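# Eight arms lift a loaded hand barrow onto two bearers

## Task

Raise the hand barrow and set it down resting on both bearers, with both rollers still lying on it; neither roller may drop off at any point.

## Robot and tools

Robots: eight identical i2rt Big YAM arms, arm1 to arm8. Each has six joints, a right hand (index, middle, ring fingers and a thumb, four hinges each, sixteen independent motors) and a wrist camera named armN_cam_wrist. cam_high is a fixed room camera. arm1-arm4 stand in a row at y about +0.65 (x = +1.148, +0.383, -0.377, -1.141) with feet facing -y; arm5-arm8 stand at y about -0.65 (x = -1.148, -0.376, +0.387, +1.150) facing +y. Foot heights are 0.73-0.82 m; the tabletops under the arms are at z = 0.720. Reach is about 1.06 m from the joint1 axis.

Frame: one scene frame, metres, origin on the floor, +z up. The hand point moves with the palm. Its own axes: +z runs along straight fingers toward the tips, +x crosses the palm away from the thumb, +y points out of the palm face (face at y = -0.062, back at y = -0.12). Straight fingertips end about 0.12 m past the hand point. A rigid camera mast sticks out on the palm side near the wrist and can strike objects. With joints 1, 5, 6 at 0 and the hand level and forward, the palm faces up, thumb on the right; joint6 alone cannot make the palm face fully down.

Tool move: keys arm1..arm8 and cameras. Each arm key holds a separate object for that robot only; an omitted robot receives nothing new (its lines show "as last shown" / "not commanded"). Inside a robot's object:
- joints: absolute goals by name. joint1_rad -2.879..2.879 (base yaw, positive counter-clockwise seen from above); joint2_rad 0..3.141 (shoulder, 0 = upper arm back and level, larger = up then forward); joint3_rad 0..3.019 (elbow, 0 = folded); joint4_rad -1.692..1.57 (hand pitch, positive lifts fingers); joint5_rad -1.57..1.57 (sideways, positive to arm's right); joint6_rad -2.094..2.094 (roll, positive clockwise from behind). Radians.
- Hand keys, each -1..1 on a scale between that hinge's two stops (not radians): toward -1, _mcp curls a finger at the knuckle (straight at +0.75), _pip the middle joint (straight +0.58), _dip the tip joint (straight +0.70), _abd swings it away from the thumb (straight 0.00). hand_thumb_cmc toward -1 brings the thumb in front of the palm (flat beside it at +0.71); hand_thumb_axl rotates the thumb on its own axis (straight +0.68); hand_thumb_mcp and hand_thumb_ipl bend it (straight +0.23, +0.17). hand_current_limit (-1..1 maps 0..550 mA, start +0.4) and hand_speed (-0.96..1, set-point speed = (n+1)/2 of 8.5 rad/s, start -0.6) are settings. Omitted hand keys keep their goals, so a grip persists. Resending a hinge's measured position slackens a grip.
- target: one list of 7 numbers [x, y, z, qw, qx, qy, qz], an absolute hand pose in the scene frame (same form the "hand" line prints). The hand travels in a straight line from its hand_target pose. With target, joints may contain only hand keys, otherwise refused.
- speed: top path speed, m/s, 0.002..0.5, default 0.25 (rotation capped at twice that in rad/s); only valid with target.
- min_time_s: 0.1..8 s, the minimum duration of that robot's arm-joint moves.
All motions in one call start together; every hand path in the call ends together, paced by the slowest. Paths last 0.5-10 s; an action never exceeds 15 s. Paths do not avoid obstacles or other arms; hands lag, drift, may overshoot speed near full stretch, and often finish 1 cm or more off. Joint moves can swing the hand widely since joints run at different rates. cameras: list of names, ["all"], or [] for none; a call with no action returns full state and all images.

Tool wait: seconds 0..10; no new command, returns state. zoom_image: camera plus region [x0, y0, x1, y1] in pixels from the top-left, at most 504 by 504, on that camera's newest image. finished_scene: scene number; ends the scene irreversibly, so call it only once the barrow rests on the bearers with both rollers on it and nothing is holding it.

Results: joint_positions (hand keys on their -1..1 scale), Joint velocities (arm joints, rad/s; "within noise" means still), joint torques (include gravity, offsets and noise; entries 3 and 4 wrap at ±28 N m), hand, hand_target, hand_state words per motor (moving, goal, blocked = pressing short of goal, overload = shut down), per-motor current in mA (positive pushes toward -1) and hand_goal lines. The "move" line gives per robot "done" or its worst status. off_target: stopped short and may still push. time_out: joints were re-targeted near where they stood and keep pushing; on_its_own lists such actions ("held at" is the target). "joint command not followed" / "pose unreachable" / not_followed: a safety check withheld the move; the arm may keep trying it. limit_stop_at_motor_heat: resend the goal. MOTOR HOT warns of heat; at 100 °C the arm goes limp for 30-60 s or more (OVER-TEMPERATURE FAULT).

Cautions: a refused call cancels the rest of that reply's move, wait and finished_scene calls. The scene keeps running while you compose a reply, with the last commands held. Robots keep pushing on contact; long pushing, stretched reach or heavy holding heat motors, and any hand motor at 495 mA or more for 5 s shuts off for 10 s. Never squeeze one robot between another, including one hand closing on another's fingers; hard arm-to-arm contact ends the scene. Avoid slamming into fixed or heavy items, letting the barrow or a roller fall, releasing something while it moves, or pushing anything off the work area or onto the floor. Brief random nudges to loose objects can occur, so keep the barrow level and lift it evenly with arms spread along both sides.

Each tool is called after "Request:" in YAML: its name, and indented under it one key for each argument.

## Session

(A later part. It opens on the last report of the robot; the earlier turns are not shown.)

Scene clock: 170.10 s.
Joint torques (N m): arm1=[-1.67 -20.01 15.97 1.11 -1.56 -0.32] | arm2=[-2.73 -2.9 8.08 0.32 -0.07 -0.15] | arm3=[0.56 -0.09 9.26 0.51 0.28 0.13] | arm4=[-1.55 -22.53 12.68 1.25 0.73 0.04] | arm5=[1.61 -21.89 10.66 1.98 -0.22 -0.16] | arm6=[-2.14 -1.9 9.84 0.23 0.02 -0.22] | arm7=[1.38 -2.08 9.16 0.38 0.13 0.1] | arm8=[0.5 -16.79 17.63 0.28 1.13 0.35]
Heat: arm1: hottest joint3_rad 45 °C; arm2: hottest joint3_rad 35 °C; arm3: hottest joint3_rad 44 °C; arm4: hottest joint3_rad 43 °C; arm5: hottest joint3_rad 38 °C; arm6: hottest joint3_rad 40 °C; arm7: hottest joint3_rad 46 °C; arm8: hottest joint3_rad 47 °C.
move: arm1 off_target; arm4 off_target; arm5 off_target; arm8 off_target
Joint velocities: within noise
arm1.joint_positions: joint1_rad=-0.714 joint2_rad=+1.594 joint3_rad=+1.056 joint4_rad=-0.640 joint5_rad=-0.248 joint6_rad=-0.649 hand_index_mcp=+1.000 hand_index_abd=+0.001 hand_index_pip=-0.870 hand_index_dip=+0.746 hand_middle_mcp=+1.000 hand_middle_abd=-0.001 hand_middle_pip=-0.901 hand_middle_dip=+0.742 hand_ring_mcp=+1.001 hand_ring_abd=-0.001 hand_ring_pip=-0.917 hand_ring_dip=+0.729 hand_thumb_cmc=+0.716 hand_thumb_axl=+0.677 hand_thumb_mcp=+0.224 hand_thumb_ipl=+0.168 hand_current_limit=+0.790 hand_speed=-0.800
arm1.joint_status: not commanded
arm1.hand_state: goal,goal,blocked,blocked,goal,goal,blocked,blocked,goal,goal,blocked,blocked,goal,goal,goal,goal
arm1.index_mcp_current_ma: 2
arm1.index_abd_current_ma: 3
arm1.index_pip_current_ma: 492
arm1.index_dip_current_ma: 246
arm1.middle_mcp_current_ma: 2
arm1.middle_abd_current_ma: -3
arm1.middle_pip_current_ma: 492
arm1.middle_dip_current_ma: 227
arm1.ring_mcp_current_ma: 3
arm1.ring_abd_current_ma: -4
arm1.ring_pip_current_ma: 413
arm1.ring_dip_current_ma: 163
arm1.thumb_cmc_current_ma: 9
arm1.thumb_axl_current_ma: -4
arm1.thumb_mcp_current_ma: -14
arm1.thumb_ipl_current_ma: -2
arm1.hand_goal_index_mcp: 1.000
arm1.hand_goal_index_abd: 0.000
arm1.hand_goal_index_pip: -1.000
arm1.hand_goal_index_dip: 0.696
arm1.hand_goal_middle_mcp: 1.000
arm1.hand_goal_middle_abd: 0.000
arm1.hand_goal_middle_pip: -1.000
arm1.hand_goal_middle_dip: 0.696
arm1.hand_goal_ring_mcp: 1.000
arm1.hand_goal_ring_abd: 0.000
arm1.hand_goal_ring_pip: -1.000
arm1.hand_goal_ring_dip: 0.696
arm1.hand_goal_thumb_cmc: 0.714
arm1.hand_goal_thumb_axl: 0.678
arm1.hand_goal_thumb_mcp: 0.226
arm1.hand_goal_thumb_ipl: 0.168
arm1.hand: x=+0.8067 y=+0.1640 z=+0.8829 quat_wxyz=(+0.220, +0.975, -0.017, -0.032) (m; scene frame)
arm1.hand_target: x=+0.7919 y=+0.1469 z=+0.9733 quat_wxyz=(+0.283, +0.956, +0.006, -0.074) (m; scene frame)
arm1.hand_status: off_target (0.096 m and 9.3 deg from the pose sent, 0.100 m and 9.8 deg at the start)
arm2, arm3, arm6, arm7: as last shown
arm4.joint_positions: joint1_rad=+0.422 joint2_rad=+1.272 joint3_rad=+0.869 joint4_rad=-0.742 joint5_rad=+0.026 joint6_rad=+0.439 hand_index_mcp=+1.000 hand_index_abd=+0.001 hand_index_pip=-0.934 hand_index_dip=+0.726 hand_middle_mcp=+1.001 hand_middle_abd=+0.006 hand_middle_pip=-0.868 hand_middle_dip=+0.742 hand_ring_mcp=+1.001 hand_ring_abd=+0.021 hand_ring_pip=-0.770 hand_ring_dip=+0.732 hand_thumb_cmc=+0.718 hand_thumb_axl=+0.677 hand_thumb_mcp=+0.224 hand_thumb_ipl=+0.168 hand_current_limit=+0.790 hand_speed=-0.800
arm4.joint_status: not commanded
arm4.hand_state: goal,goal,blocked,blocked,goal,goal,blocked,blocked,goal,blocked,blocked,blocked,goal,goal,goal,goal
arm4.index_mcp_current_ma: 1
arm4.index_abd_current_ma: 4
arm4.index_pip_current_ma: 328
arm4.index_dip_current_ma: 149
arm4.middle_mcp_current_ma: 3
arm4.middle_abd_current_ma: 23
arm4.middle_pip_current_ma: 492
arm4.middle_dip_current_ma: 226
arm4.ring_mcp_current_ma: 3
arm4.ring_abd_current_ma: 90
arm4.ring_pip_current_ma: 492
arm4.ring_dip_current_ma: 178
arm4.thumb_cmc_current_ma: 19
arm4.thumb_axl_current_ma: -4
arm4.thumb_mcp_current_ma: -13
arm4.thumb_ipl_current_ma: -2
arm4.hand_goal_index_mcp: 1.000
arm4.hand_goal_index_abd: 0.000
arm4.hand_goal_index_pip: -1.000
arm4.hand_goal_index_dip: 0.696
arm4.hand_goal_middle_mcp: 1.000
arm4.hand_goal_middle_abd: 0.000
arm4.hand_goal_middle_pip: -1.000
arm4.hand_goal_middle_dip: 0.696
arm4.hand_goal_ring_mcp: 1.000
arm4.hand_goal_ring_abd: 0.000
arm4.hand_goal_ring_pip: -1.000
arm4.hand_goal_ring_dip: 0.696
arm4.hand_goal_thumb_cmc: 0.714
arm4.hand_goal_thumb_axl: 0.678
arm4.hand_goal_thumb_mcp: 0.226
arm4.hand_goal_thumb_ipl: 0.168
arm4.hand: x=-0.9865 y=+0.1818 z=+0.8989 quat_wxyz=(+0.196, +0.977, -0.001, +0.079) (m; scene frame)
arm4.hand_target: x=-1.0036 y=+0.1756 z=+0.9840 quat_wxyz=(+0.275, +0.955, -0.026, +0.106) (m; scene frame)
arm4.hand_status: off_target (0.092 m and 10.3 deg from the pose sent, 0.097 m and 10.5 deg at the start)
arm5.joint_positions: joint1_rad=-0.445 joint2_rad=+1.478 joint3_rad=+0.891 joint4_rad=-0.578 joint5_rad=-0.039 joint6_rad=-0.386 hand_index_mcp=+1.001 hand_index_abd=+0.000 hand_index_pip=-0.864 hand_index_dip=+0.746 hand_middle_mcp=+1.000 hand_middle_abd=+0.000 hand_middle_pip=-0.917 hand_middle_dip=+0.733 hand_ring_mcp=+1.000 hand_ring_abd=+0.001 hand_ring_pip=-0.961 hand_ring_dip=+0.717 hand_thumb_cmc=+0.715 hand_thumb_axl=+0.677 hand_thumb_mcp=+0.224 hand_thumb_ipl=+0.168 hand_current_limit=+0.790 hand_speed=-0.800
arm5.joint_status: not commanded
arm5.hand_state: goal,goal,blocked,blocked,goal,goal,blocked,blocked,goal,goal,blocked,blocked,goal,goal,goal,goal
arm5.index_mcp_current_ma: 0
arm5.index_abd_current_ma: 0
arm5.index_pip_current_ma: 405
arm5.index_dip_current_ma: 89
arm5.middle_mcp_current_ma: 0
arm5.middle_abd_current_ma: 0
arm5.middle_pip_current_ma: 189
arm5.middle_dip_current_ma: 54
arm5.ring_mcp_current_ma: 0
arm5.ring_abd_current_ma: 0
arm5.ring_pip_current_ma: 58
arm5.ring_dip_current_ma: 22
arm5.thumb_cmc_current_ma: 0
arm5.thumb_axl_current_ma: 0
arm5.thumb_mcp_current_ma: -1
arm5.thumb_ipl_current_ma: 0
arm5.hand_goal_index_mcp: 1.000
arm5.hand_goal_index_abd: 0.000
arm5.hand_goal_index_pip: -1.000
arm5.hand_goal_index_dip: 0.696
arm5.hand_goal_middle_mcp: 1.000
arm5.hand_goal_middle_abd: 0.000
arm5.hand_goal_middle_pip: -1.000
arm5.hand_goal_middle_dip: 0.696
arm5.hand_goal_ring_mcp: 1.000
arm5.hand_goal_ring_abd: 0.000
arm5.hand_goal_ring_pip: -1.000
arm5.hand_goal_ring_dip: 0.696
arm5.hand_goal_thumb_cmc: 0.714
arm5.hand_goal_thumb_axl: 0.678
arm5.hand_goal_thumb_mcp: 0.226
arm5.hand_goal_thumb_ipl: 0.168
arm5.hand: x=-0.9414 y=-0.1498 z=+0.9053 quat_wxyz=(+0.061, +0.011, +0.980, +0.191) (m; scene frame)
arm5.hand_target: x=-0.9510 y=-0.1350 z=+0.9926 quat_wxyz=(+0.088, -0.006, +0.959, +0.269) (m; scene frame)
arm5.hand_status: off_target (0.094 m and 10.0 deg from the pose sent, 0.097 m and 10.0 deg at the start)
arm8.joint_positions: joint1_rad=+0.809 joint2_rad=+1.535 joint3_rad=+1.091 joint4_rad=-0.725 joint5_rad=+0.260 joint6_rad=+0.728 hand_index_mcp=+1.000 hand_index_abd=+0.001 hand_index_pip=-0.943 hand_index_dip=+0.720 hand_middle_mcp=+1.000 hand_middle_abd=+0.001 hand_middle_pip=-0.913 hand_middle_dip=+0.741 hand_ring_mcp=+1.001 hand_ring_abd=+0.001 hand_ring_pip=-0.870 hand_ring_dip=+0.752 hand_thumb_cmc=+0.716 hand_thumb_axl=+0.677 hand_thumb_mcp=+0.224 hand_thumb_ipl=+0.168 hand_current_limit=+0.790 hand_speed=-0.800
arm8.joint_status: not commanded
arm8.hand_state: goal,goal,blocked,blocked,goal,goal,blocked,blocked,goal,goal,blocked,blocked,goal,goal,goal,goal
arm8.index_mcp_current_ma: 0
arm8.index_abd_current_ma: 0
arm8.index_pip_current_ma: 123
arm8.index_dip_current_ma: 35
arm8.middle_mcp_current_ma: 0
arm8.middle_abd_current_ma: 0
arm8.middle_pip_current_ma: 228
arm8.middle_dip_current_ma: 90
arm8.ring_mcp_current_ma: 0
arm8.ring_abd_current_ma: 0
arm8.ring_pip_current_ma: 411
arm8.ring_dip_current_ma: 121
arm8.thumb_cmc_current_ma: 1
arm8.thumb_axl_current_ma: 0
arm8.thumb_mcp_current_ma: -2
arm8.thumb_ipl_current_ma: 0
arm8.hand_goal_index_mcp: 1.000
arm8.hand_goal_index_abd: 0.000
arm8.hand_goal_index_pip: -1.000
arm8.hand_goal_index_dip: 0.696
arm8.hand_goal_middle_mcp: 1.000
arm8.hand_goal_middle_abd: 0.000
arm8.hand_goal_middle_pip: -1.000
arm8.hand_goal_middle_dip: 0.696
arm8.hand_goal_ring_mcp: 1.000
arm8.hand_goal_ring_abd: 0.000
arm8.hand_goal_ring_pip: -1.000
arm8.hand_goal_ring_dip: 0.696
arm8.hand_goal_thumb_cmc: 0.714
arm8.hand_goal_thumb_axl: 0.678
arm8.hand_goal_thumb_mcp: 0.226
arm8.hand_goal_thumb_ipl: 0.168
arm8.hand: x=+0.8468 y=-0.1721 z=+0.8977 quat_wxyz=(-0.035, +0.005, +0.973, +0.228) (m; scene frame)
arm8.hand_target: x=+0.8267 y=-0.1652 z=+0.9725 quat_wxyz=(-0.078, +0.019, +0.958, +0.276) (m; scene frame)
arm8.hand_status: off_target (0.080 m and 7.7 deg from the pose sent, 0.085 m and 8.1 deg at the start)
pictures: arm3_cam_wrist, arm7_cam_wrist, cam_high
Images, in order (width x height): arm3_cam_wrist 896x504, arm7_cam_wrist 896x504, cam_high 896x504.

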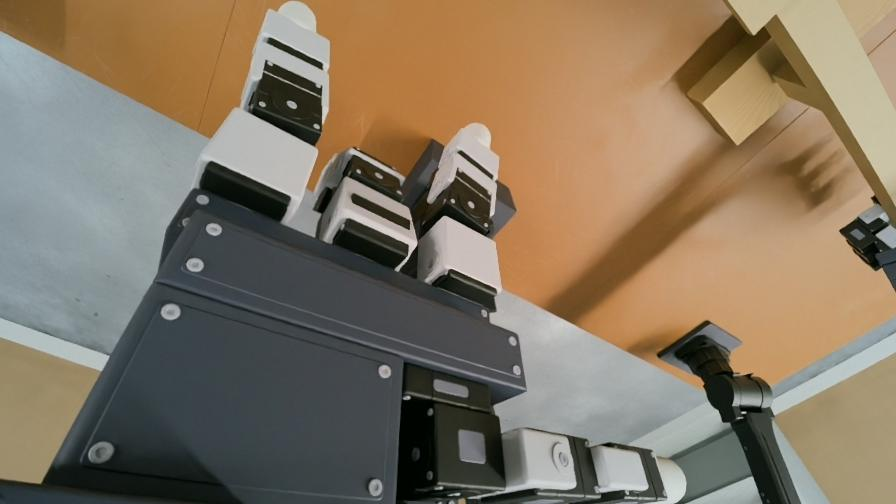

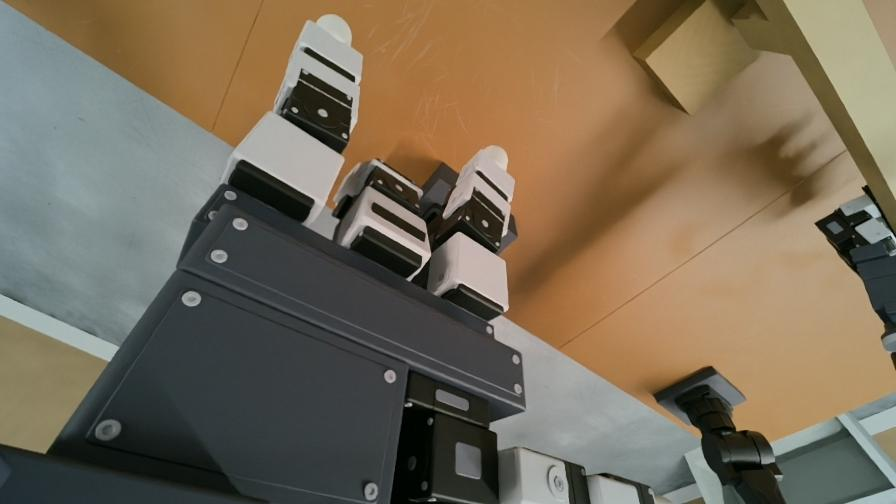

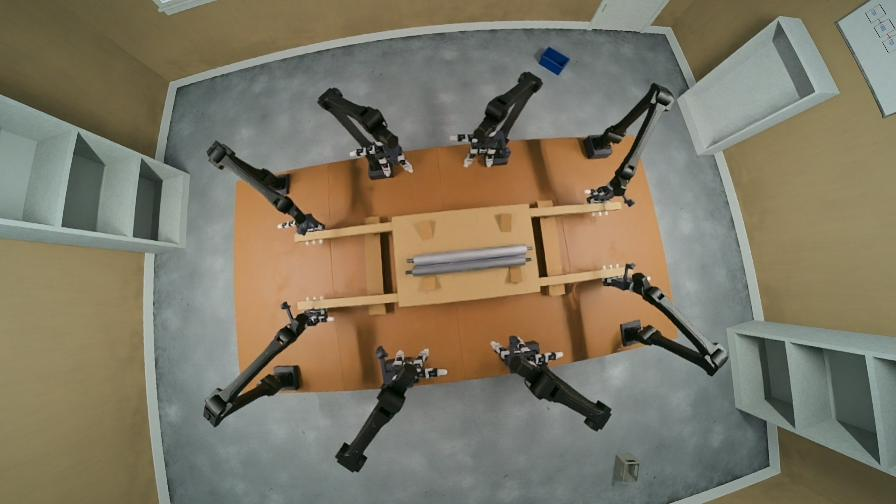

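Request:
move:
  arm1: {"target": [0.7919, 0.1469, 0.9353, 0.283, 0.956, 0.006, -0.074], "speed": 0.03}
  arm8: {"target": [0.8267, -0.1652, 0.9345, -0.078, 0.019, 0.958, 0.276], "speed": 0.03}
  arm4: {"target": [-1.0036, 0.1756, 0.9460, 0.275, 0.955, -0.026, 0.106], "speed": 0.03}
  arm5: {"target": [-0.9510, -0.1350, 0.9526, 0.088, -0.006, 0.959, 0.269], "speed": 0.03}
  cameras: ["cam_high"]

Request:
zoom_image:
  camera: "cam_high"
  region: [340, 170, 580, 320]

Scene clock: 173.50 s.
Joint torques (N m): arm1=[-0.73 -19.19 11.74 2.61 -1.32 -0.29] | arm2=[-2.78 -2.84 8.08 0.28 -0.07 -0.15] | arm3=[0.44 -0.26 9.28 0.59 0.28 0.11] | arm4=[-0.56 -19.43 11.06 2.13 0.58 0.01] | arm5=[0.97 -18.84 9.63 2.7 -0.25 -0.17] | arm6=[-2.08 -1.9 9.84 0.18 0.02 -0.22] | arm7=[1.38 -2.02 9.17 0.39 0.14 0.09] | arm8=[-0.26 -16.56 13.15 1.96 1.07 0.3]
Heat: arm1: hottest joint3_rad 46 °C; arm2: hottest joint3_rad 35 °C; arm3: hottest joint3_rad 44 °C; arm4: hottest joint3_rad 43 °C; arm5: hottest joint3_rad 38 °C; arm6: hottest joint3_rad 40 °C; arm7: hottest joint3_rad 46 °C; arm8: hottest joint3_rad 46 °C.
move: arm1 off_target; arm4 off_target; arm5 off_target; arm8 off_target
Joint velocities: within noise
arm1.joint_positions: joint1_rad=-0.719 joint2_rad=+1.620 joint3_rad=+1.036 joint4_rad=-0.572 joint5_rad=-0.250 joint6_rad=-0.653 hand_index_mcp=+1.001 hand_index_abd=+0.001 hand_index_pip=-0.870 hand_index_dip=+0.746 hand_middle_mcp=+1.000 hand_middle_abd=-0.001 hand_middle_pip=-0.900 hand_middle_dip=+0.742 hand_ring_mcp=+1.000 hand_ring_abd=-0.001 hand_ring_pip=-0.920 hand_ring_dip=+0.729 hand_thumb_cmc=+0.716 hand_thumb_axl=+0.677 hand_thumb_mcp=+0.224 hand_thumb_ipl=+0.168 hand_current_limit=+0.790 hand_speed=-0.800
arm1.joint_status: not commanded
arm1.hand_state: goal,goal,blocked,blocked,goal,goal,blocked,blocked,goal,goal,blocked,blocked,goal,goal,goal,goal
arm1.index_mcp_current_ma: 3
arm1.index_abd_current_ma: 3
arm1.index_pip_current_ma: 492
arm1.index_dip_current_ma: 246
arm1.middle_mcp_current_ma: 2
arm1.middle_abd_current_ma: -3
arm1.middle_pip_current_ma: 492
arm1.middle_dip_current_ma: 227
arm1.ring_mcp_current_ma: 2
arm1.ring_abd_current_ma: -4
arm1.ring_pip_current_ma: 396
arm1.ring_dip_current_ma: 163
arm1.thumb_cmc_current_ma: 10
arm1.thumb_axl_current_ma: -4
arm1.thumb_mcp_current_ma: -14
arm1.thumb_ipl_current_ma: -2
arm1.hand_goal_index_mcp: 1.000
arm1.hand_goal_index_abd: 0.000
arm1.hand_goal_index_pip: -1.000
arm1.hand_goal_index_dip: 0.696
arm1.hand_goal_middle_mcp: 1.000
arm1.hand_goal_middle_abd: 0.000
arm1.hand_goal_middle_pip: -1.000
arm1.hand_goal_middle_dip: 0.696
arm1.hand_goal_ring_mcp: 1.000
arm1.hand_goal_ring_abd: 0.000
arm1.hand_goal_ring_pip: -1.000
arm1.hand_goal_ring_dip: 0.696
arm1.hand_goal_thumb_cmc: 0.714
arm1.hand_goal_thumb_axl: 0.678
arm1.hand_goal_thumb_mcp: 0.226
arm1.hand_goal_thumb_ipl: 0.168
arm1.hand: x=+0.8019 y=+0.1622 z=+0.8697 quat_wxyz=(+0.228, +0.973, -0.016, -0.039) (m; scene frame)
arm1.hand_target: x=+0.7936 y=+0.1490 z=+0.9345 quat_wxyz=(+0.282, +0.956, +0.006, -0.075) (m; scene frame)
arm1.hand_status: off_target (0.068 m and 8.1 deg from the pose sent, 0.057 m and 9.4 deg at the start)
arm2, arm3, arm6, arm7: as last shown
arm4.joint_positions: joint1_rad=+0.411 joint2_rad=+1.269 joint3_rad=+0.801 joint4_rad=-0.642 joint5_rad=+0.030 joint6_rad=+0.439 hand_index_mcp=+1.000 hand_index_abd=+0.001 hand_index_pip=-0.934 hand_index_dip=+0.726 hand_middle_mcp=+1.001 hand_middle_abd=+0.006 hand_middle_pip=-0.867 hand_middle_dip=+0.743 hand_ring_mcp=+1.001 hand_ring_abd=+0.021 hand_ring_pip=-0.770 hand_ring_dip=+0.732 hand_thumb_cmc=+0.718 hand_thumb_axl=+0.677 hand_thumb_mcp=+0.224 hand_thumb_ipl=+0.168 hand_current_limit=+0.790 hand_speed=-0.800
arm4.joint_status: not commanded
arm4.hand_state: goal,goal,blocked,blocked,goal,goal,blocked,blocked,goal,blocked,blocked,blocked,goal,goal,goal,goal
arm4.index_mcp_current_ma: 1
arm4.index_abd_current_ma: 4
arm4.index_pip_current_ma: 328
arm4.index_dip_current_ma: 149
arm4.middle_mcp_current_ma: 3
arm4.middle_abd_current_ma: 23
arm4.middle_pip_current_ma: 492
arm4.middle_dip_current_ma: 231
arm4.ring_mcp_current_ma: 3
arm4.ring_abd_current_ma: 89
arm4.ring_pip_current_ma: 492
arm4.ring_dip_current_ma: 178
arm4.thumb_cmc_current_ma: 19
arm4.thumb_axl_current_ma: -4
arm4.thumb_mcp_current_ma: -13
arm4.thumb_ipl_current_ma: -2
arm4.hand_goal_index_mcp: 1.000
arm4.hand_goal_index_abd: 0.000
arm4.hand_goal_index_pip: -1.000
arm4.hand_goal_index_dip: 0.696
arm4.hand_goal_middle_mcp: 1.000
arm4.hand_goal_middle_abd: 0.000
arm4.hand_goal_middle_pip: -1.000
arm4.hand_goal_middle_dip: 0.696
arm4.hand_goal_ring_mcp: 1.000
arm4.hand_goal_ring_abd: 0.000
arm4.hand_goal_ring_pip: -1.000
arm4.hand_goal_ring_dip: 0.696
arm4.hand_goal_thumb_cmc: 0.714
arm4.hand_goal_thumb_axl: 0.678
arm4.hand_goal_thumb_mcp: 0.226
arm4.hand_goal_thumb_ipl: 0.168
arm4.hand: x=-0.9944 y=+0.1844 z=+0.8820 quat_wxyz=(+0.213, +0.974, -0.007, +0.084) (m; scene frame)
arm4.hand_target: x=-1.0038 y=+0.1764 z=+0.9435 quat_wxyz=(+0.275, +0.955, -0.026, +0.106) (m; scene frame)
arm4.hand_status: off_target (0.065 m and 8.2 deg from the pose sent, 0.050 m and 10.3 deg at the start)
arm5.joint_positions: joint1_rad=-0.439 joint2_rad=+1.497 joint3_rad=+0.829 joint4_rad=-0.468 joint5_rad=-0.040 joint6_rad=-0.386 hand_index_mcp=+1.001 hand_index_abd=-0.001 hand_index_pip=-0.856 hand_index_dip=+0.750 hand_middle_mcp=+1.000 hand_middle_abd=-0.001 hand_middle_pip=-0.913 hand_middle_dip=+0.735 hand_ring_mcp=+1.000 hand_ring_abd=+0.001 hand_ring_pip=-0.961 hand_ring_dip=+0.717 hand_thumb_cmc=+0.715 hand_thumb_axl=+0.677 hand_thumb_mcp=+0.224 hand_thumb_ipl=+0.168 hand_current_limit=+0.790 hand_speed=-0.800
arm5.joint_status: not commanded
arm5.hand_state: goal,goal,blocked,blocked,goal,goal,blocked,blocked,goal,goal,blocked,blocked,goal,goal,goal,goal
arm5.index_mcp_current_ma: 0
arm5.index_abd_current_ma: 0
arm5.index_pip_current_ma: 441
arm5.index_dip_current_ma: 98
arm5.middle_mcp_current_ma: 0
arm5.middle_abd_current_ma: 0
arm5.middle_pip_current_ma: 203
arm5.middle_dip_current_ma: 59
arm5.ring_mcp_current_ma: 0
arm5.ring_abd_current_ma: 0
arm5.ring_pip_current_ma: 58
arm5.ring_dip_current_ma: 22
arm5.thumb_cmc_current_ma: 0
arm5.thumb_axl_current_ma: 0
arm5.thumb_mcp_current_ma: -1
arm5.thumb_ipl_current_ma: 0
arm5.hand_goal_index_mcp: 1.000
arm5.hand_goal_index_abd: 0.000
arm5.hand_goal_index_pip: -1.000
arm5.hand_goal_index_dip: 0.696
arm5.hand_goal_middle_mcp: 1.000
arm5.hand_goal_middle_abd: 0.000
arm5.hand_goal_middle_pip: -1.000
arm5.hand_goal_middle_dip: 0.696
arm5.hand_goal_ring_mcp: 1.000
arm5.hand_goal_ring_abd: 0.000
arm5.hand_goal_ring_pip: -1.000
arm5.hand_goal_ring_dip: 0.696
arm5.hand_goal_thumb_cmc: 0.714
arm5.hand_goal_thumb_axl: 0.678
arm5.hand_goal_thumb_mcp: 0.226
arm5.hand_goal_thumb_ipl: 0.168
arm5.hand: x=-0.9470 y=-0.1536 z=+0.8848 quat_wxyz=(+0.065, +0.007, +0.977, +0.204) (m; scene frame)
arm5.hand_target: x=-0.9514 y=-0.1365 z=+0.9507 quat_wxyz=(+0.088, -0.006, +0.959, +0.269) (m; scene frame)
arm5.hand_status: off_target (0.070 m and 8.3 deg from the pose sent, 0.050 m and 9.9 deg at the start)
arm8.joint_positions: joint1_rad=+0.817 joint2_rad=+1.562 joint3_rad=+1.067 joint4_rad=-0.669 joint5_rad=+0.258 joint6_rad=+0.733 hand_index_mcp=+1.000 hand_index_abd=+0.001 hand_index_pip=-0.945 hand_index_dip=+0.720 hand_middle_mcp=+1.000 hand_middle_abd=+0.001 hand_middle_pip=-0.913 hand_middle_dip=+0.741 hand_ring_mcp=+1.001 hand_ring_abd=+0.001 hand_ring_pip=-0.870 hand_ring_dip=+0.752 hand_thumb_cmc=+0.716 hand_thumb_axl=+0.677 hand_thumb_mcp=+0.224 hand_thumb_ipl=+0.168 hand_current_limit=+0.790 hand_speed=-0.800
arm8.joint_status: not commanded
arm8.hand_state: goal,goal,blocked,blocked,goal,goal,blocked,blocked,goal,goal,blocked,blocked,goal,goal,goal,goal
arm8.index_mcp_current_ma: 0
arm8.index_abd_current_ma: 0
arm8.index_pip_current_ma: 117
arm8.index_dip_current_ma: 35
arm8.middle_mcp_current_ma: 0
arm8.middle_abd_current_ma: 0
arm8.middle_pip_current_ma: 228
arm8.middle_dip_current_ma: 90
arm8.ring_mcp_current_ma: 0
arm8.ring_abd_current_ma: 0
arm8.ring_pip_current_ma: 411
arm8.ring_dip_current_ma: 121
arm8.thumb_cmc_current_ma: 1
arm8.thumb_axl_current_ma: 0
arm8.thumb_mcp_current_ma: -2
arm8.thumb_ipl_current_ma: 0
arm8.hand_goal_index_mcp: 1.000
arm8.hand_goal_index_abd: 0.000
arm8.hand_goal_index_pip: -1.000
arm8.hand_goal_index_dip: 0.696
arm8.hand_goal_middle_mcp: 1.000
arm8.hand_goal_middle_abd: 0.000
arm8.hand_goal_middle_pip: -1.000
arm8.hand_goal_middle_dip: 0.696
arm8.hand_goal_ring_mcp: 1.000
arm8.hand_goal_ring_abd: 0.000
arm8.hand_goal_ring_pip: -1.000
arm8.hand_goal_ring_dip: 0.696
arm8.hand_goal_thumb_cmc: 0.714
arm8.hand_goal_thumb_axl: 0.678
arm8.hand_goal_thumb_mcp: 0.226
arm8.hand_goal_thumb_ipl: 0.168
arm8.hand: x=+0.8417 y=-0.1731 z=+0.8790 quat_wxyz=(-0.039, +0.004, +0.973, +0.229) (m; scene frame)
arm8.hand_target: x=+0.8286 y=-0.1666 z=+0.9337 quat_wxyz=(-0.079, +0.019, +0.958, +0.275) (m; scene frame)
arm8.hand_status: off_target (0.058 m and 7.4 deg from the pose sent, 0.043 m and 7.8 deg at the start)
pictures: cam_high
Images, in order (width x height): cam_high 896x504.

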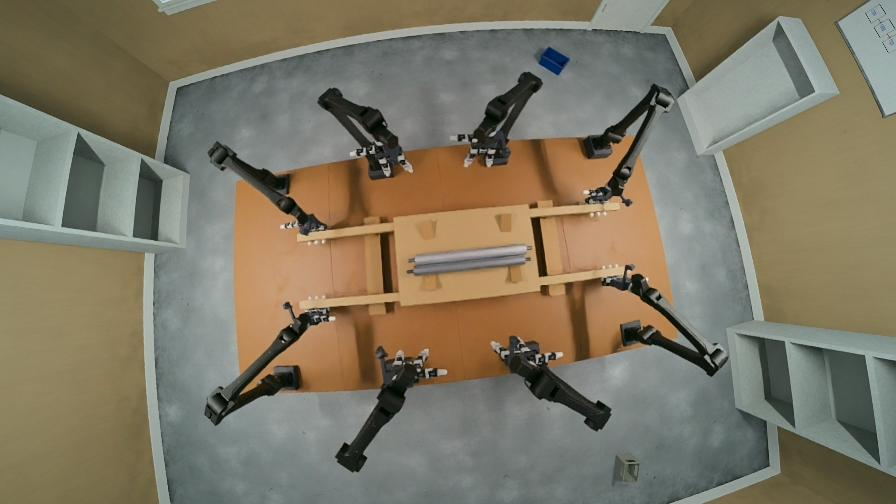

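Scaled by 2.100.

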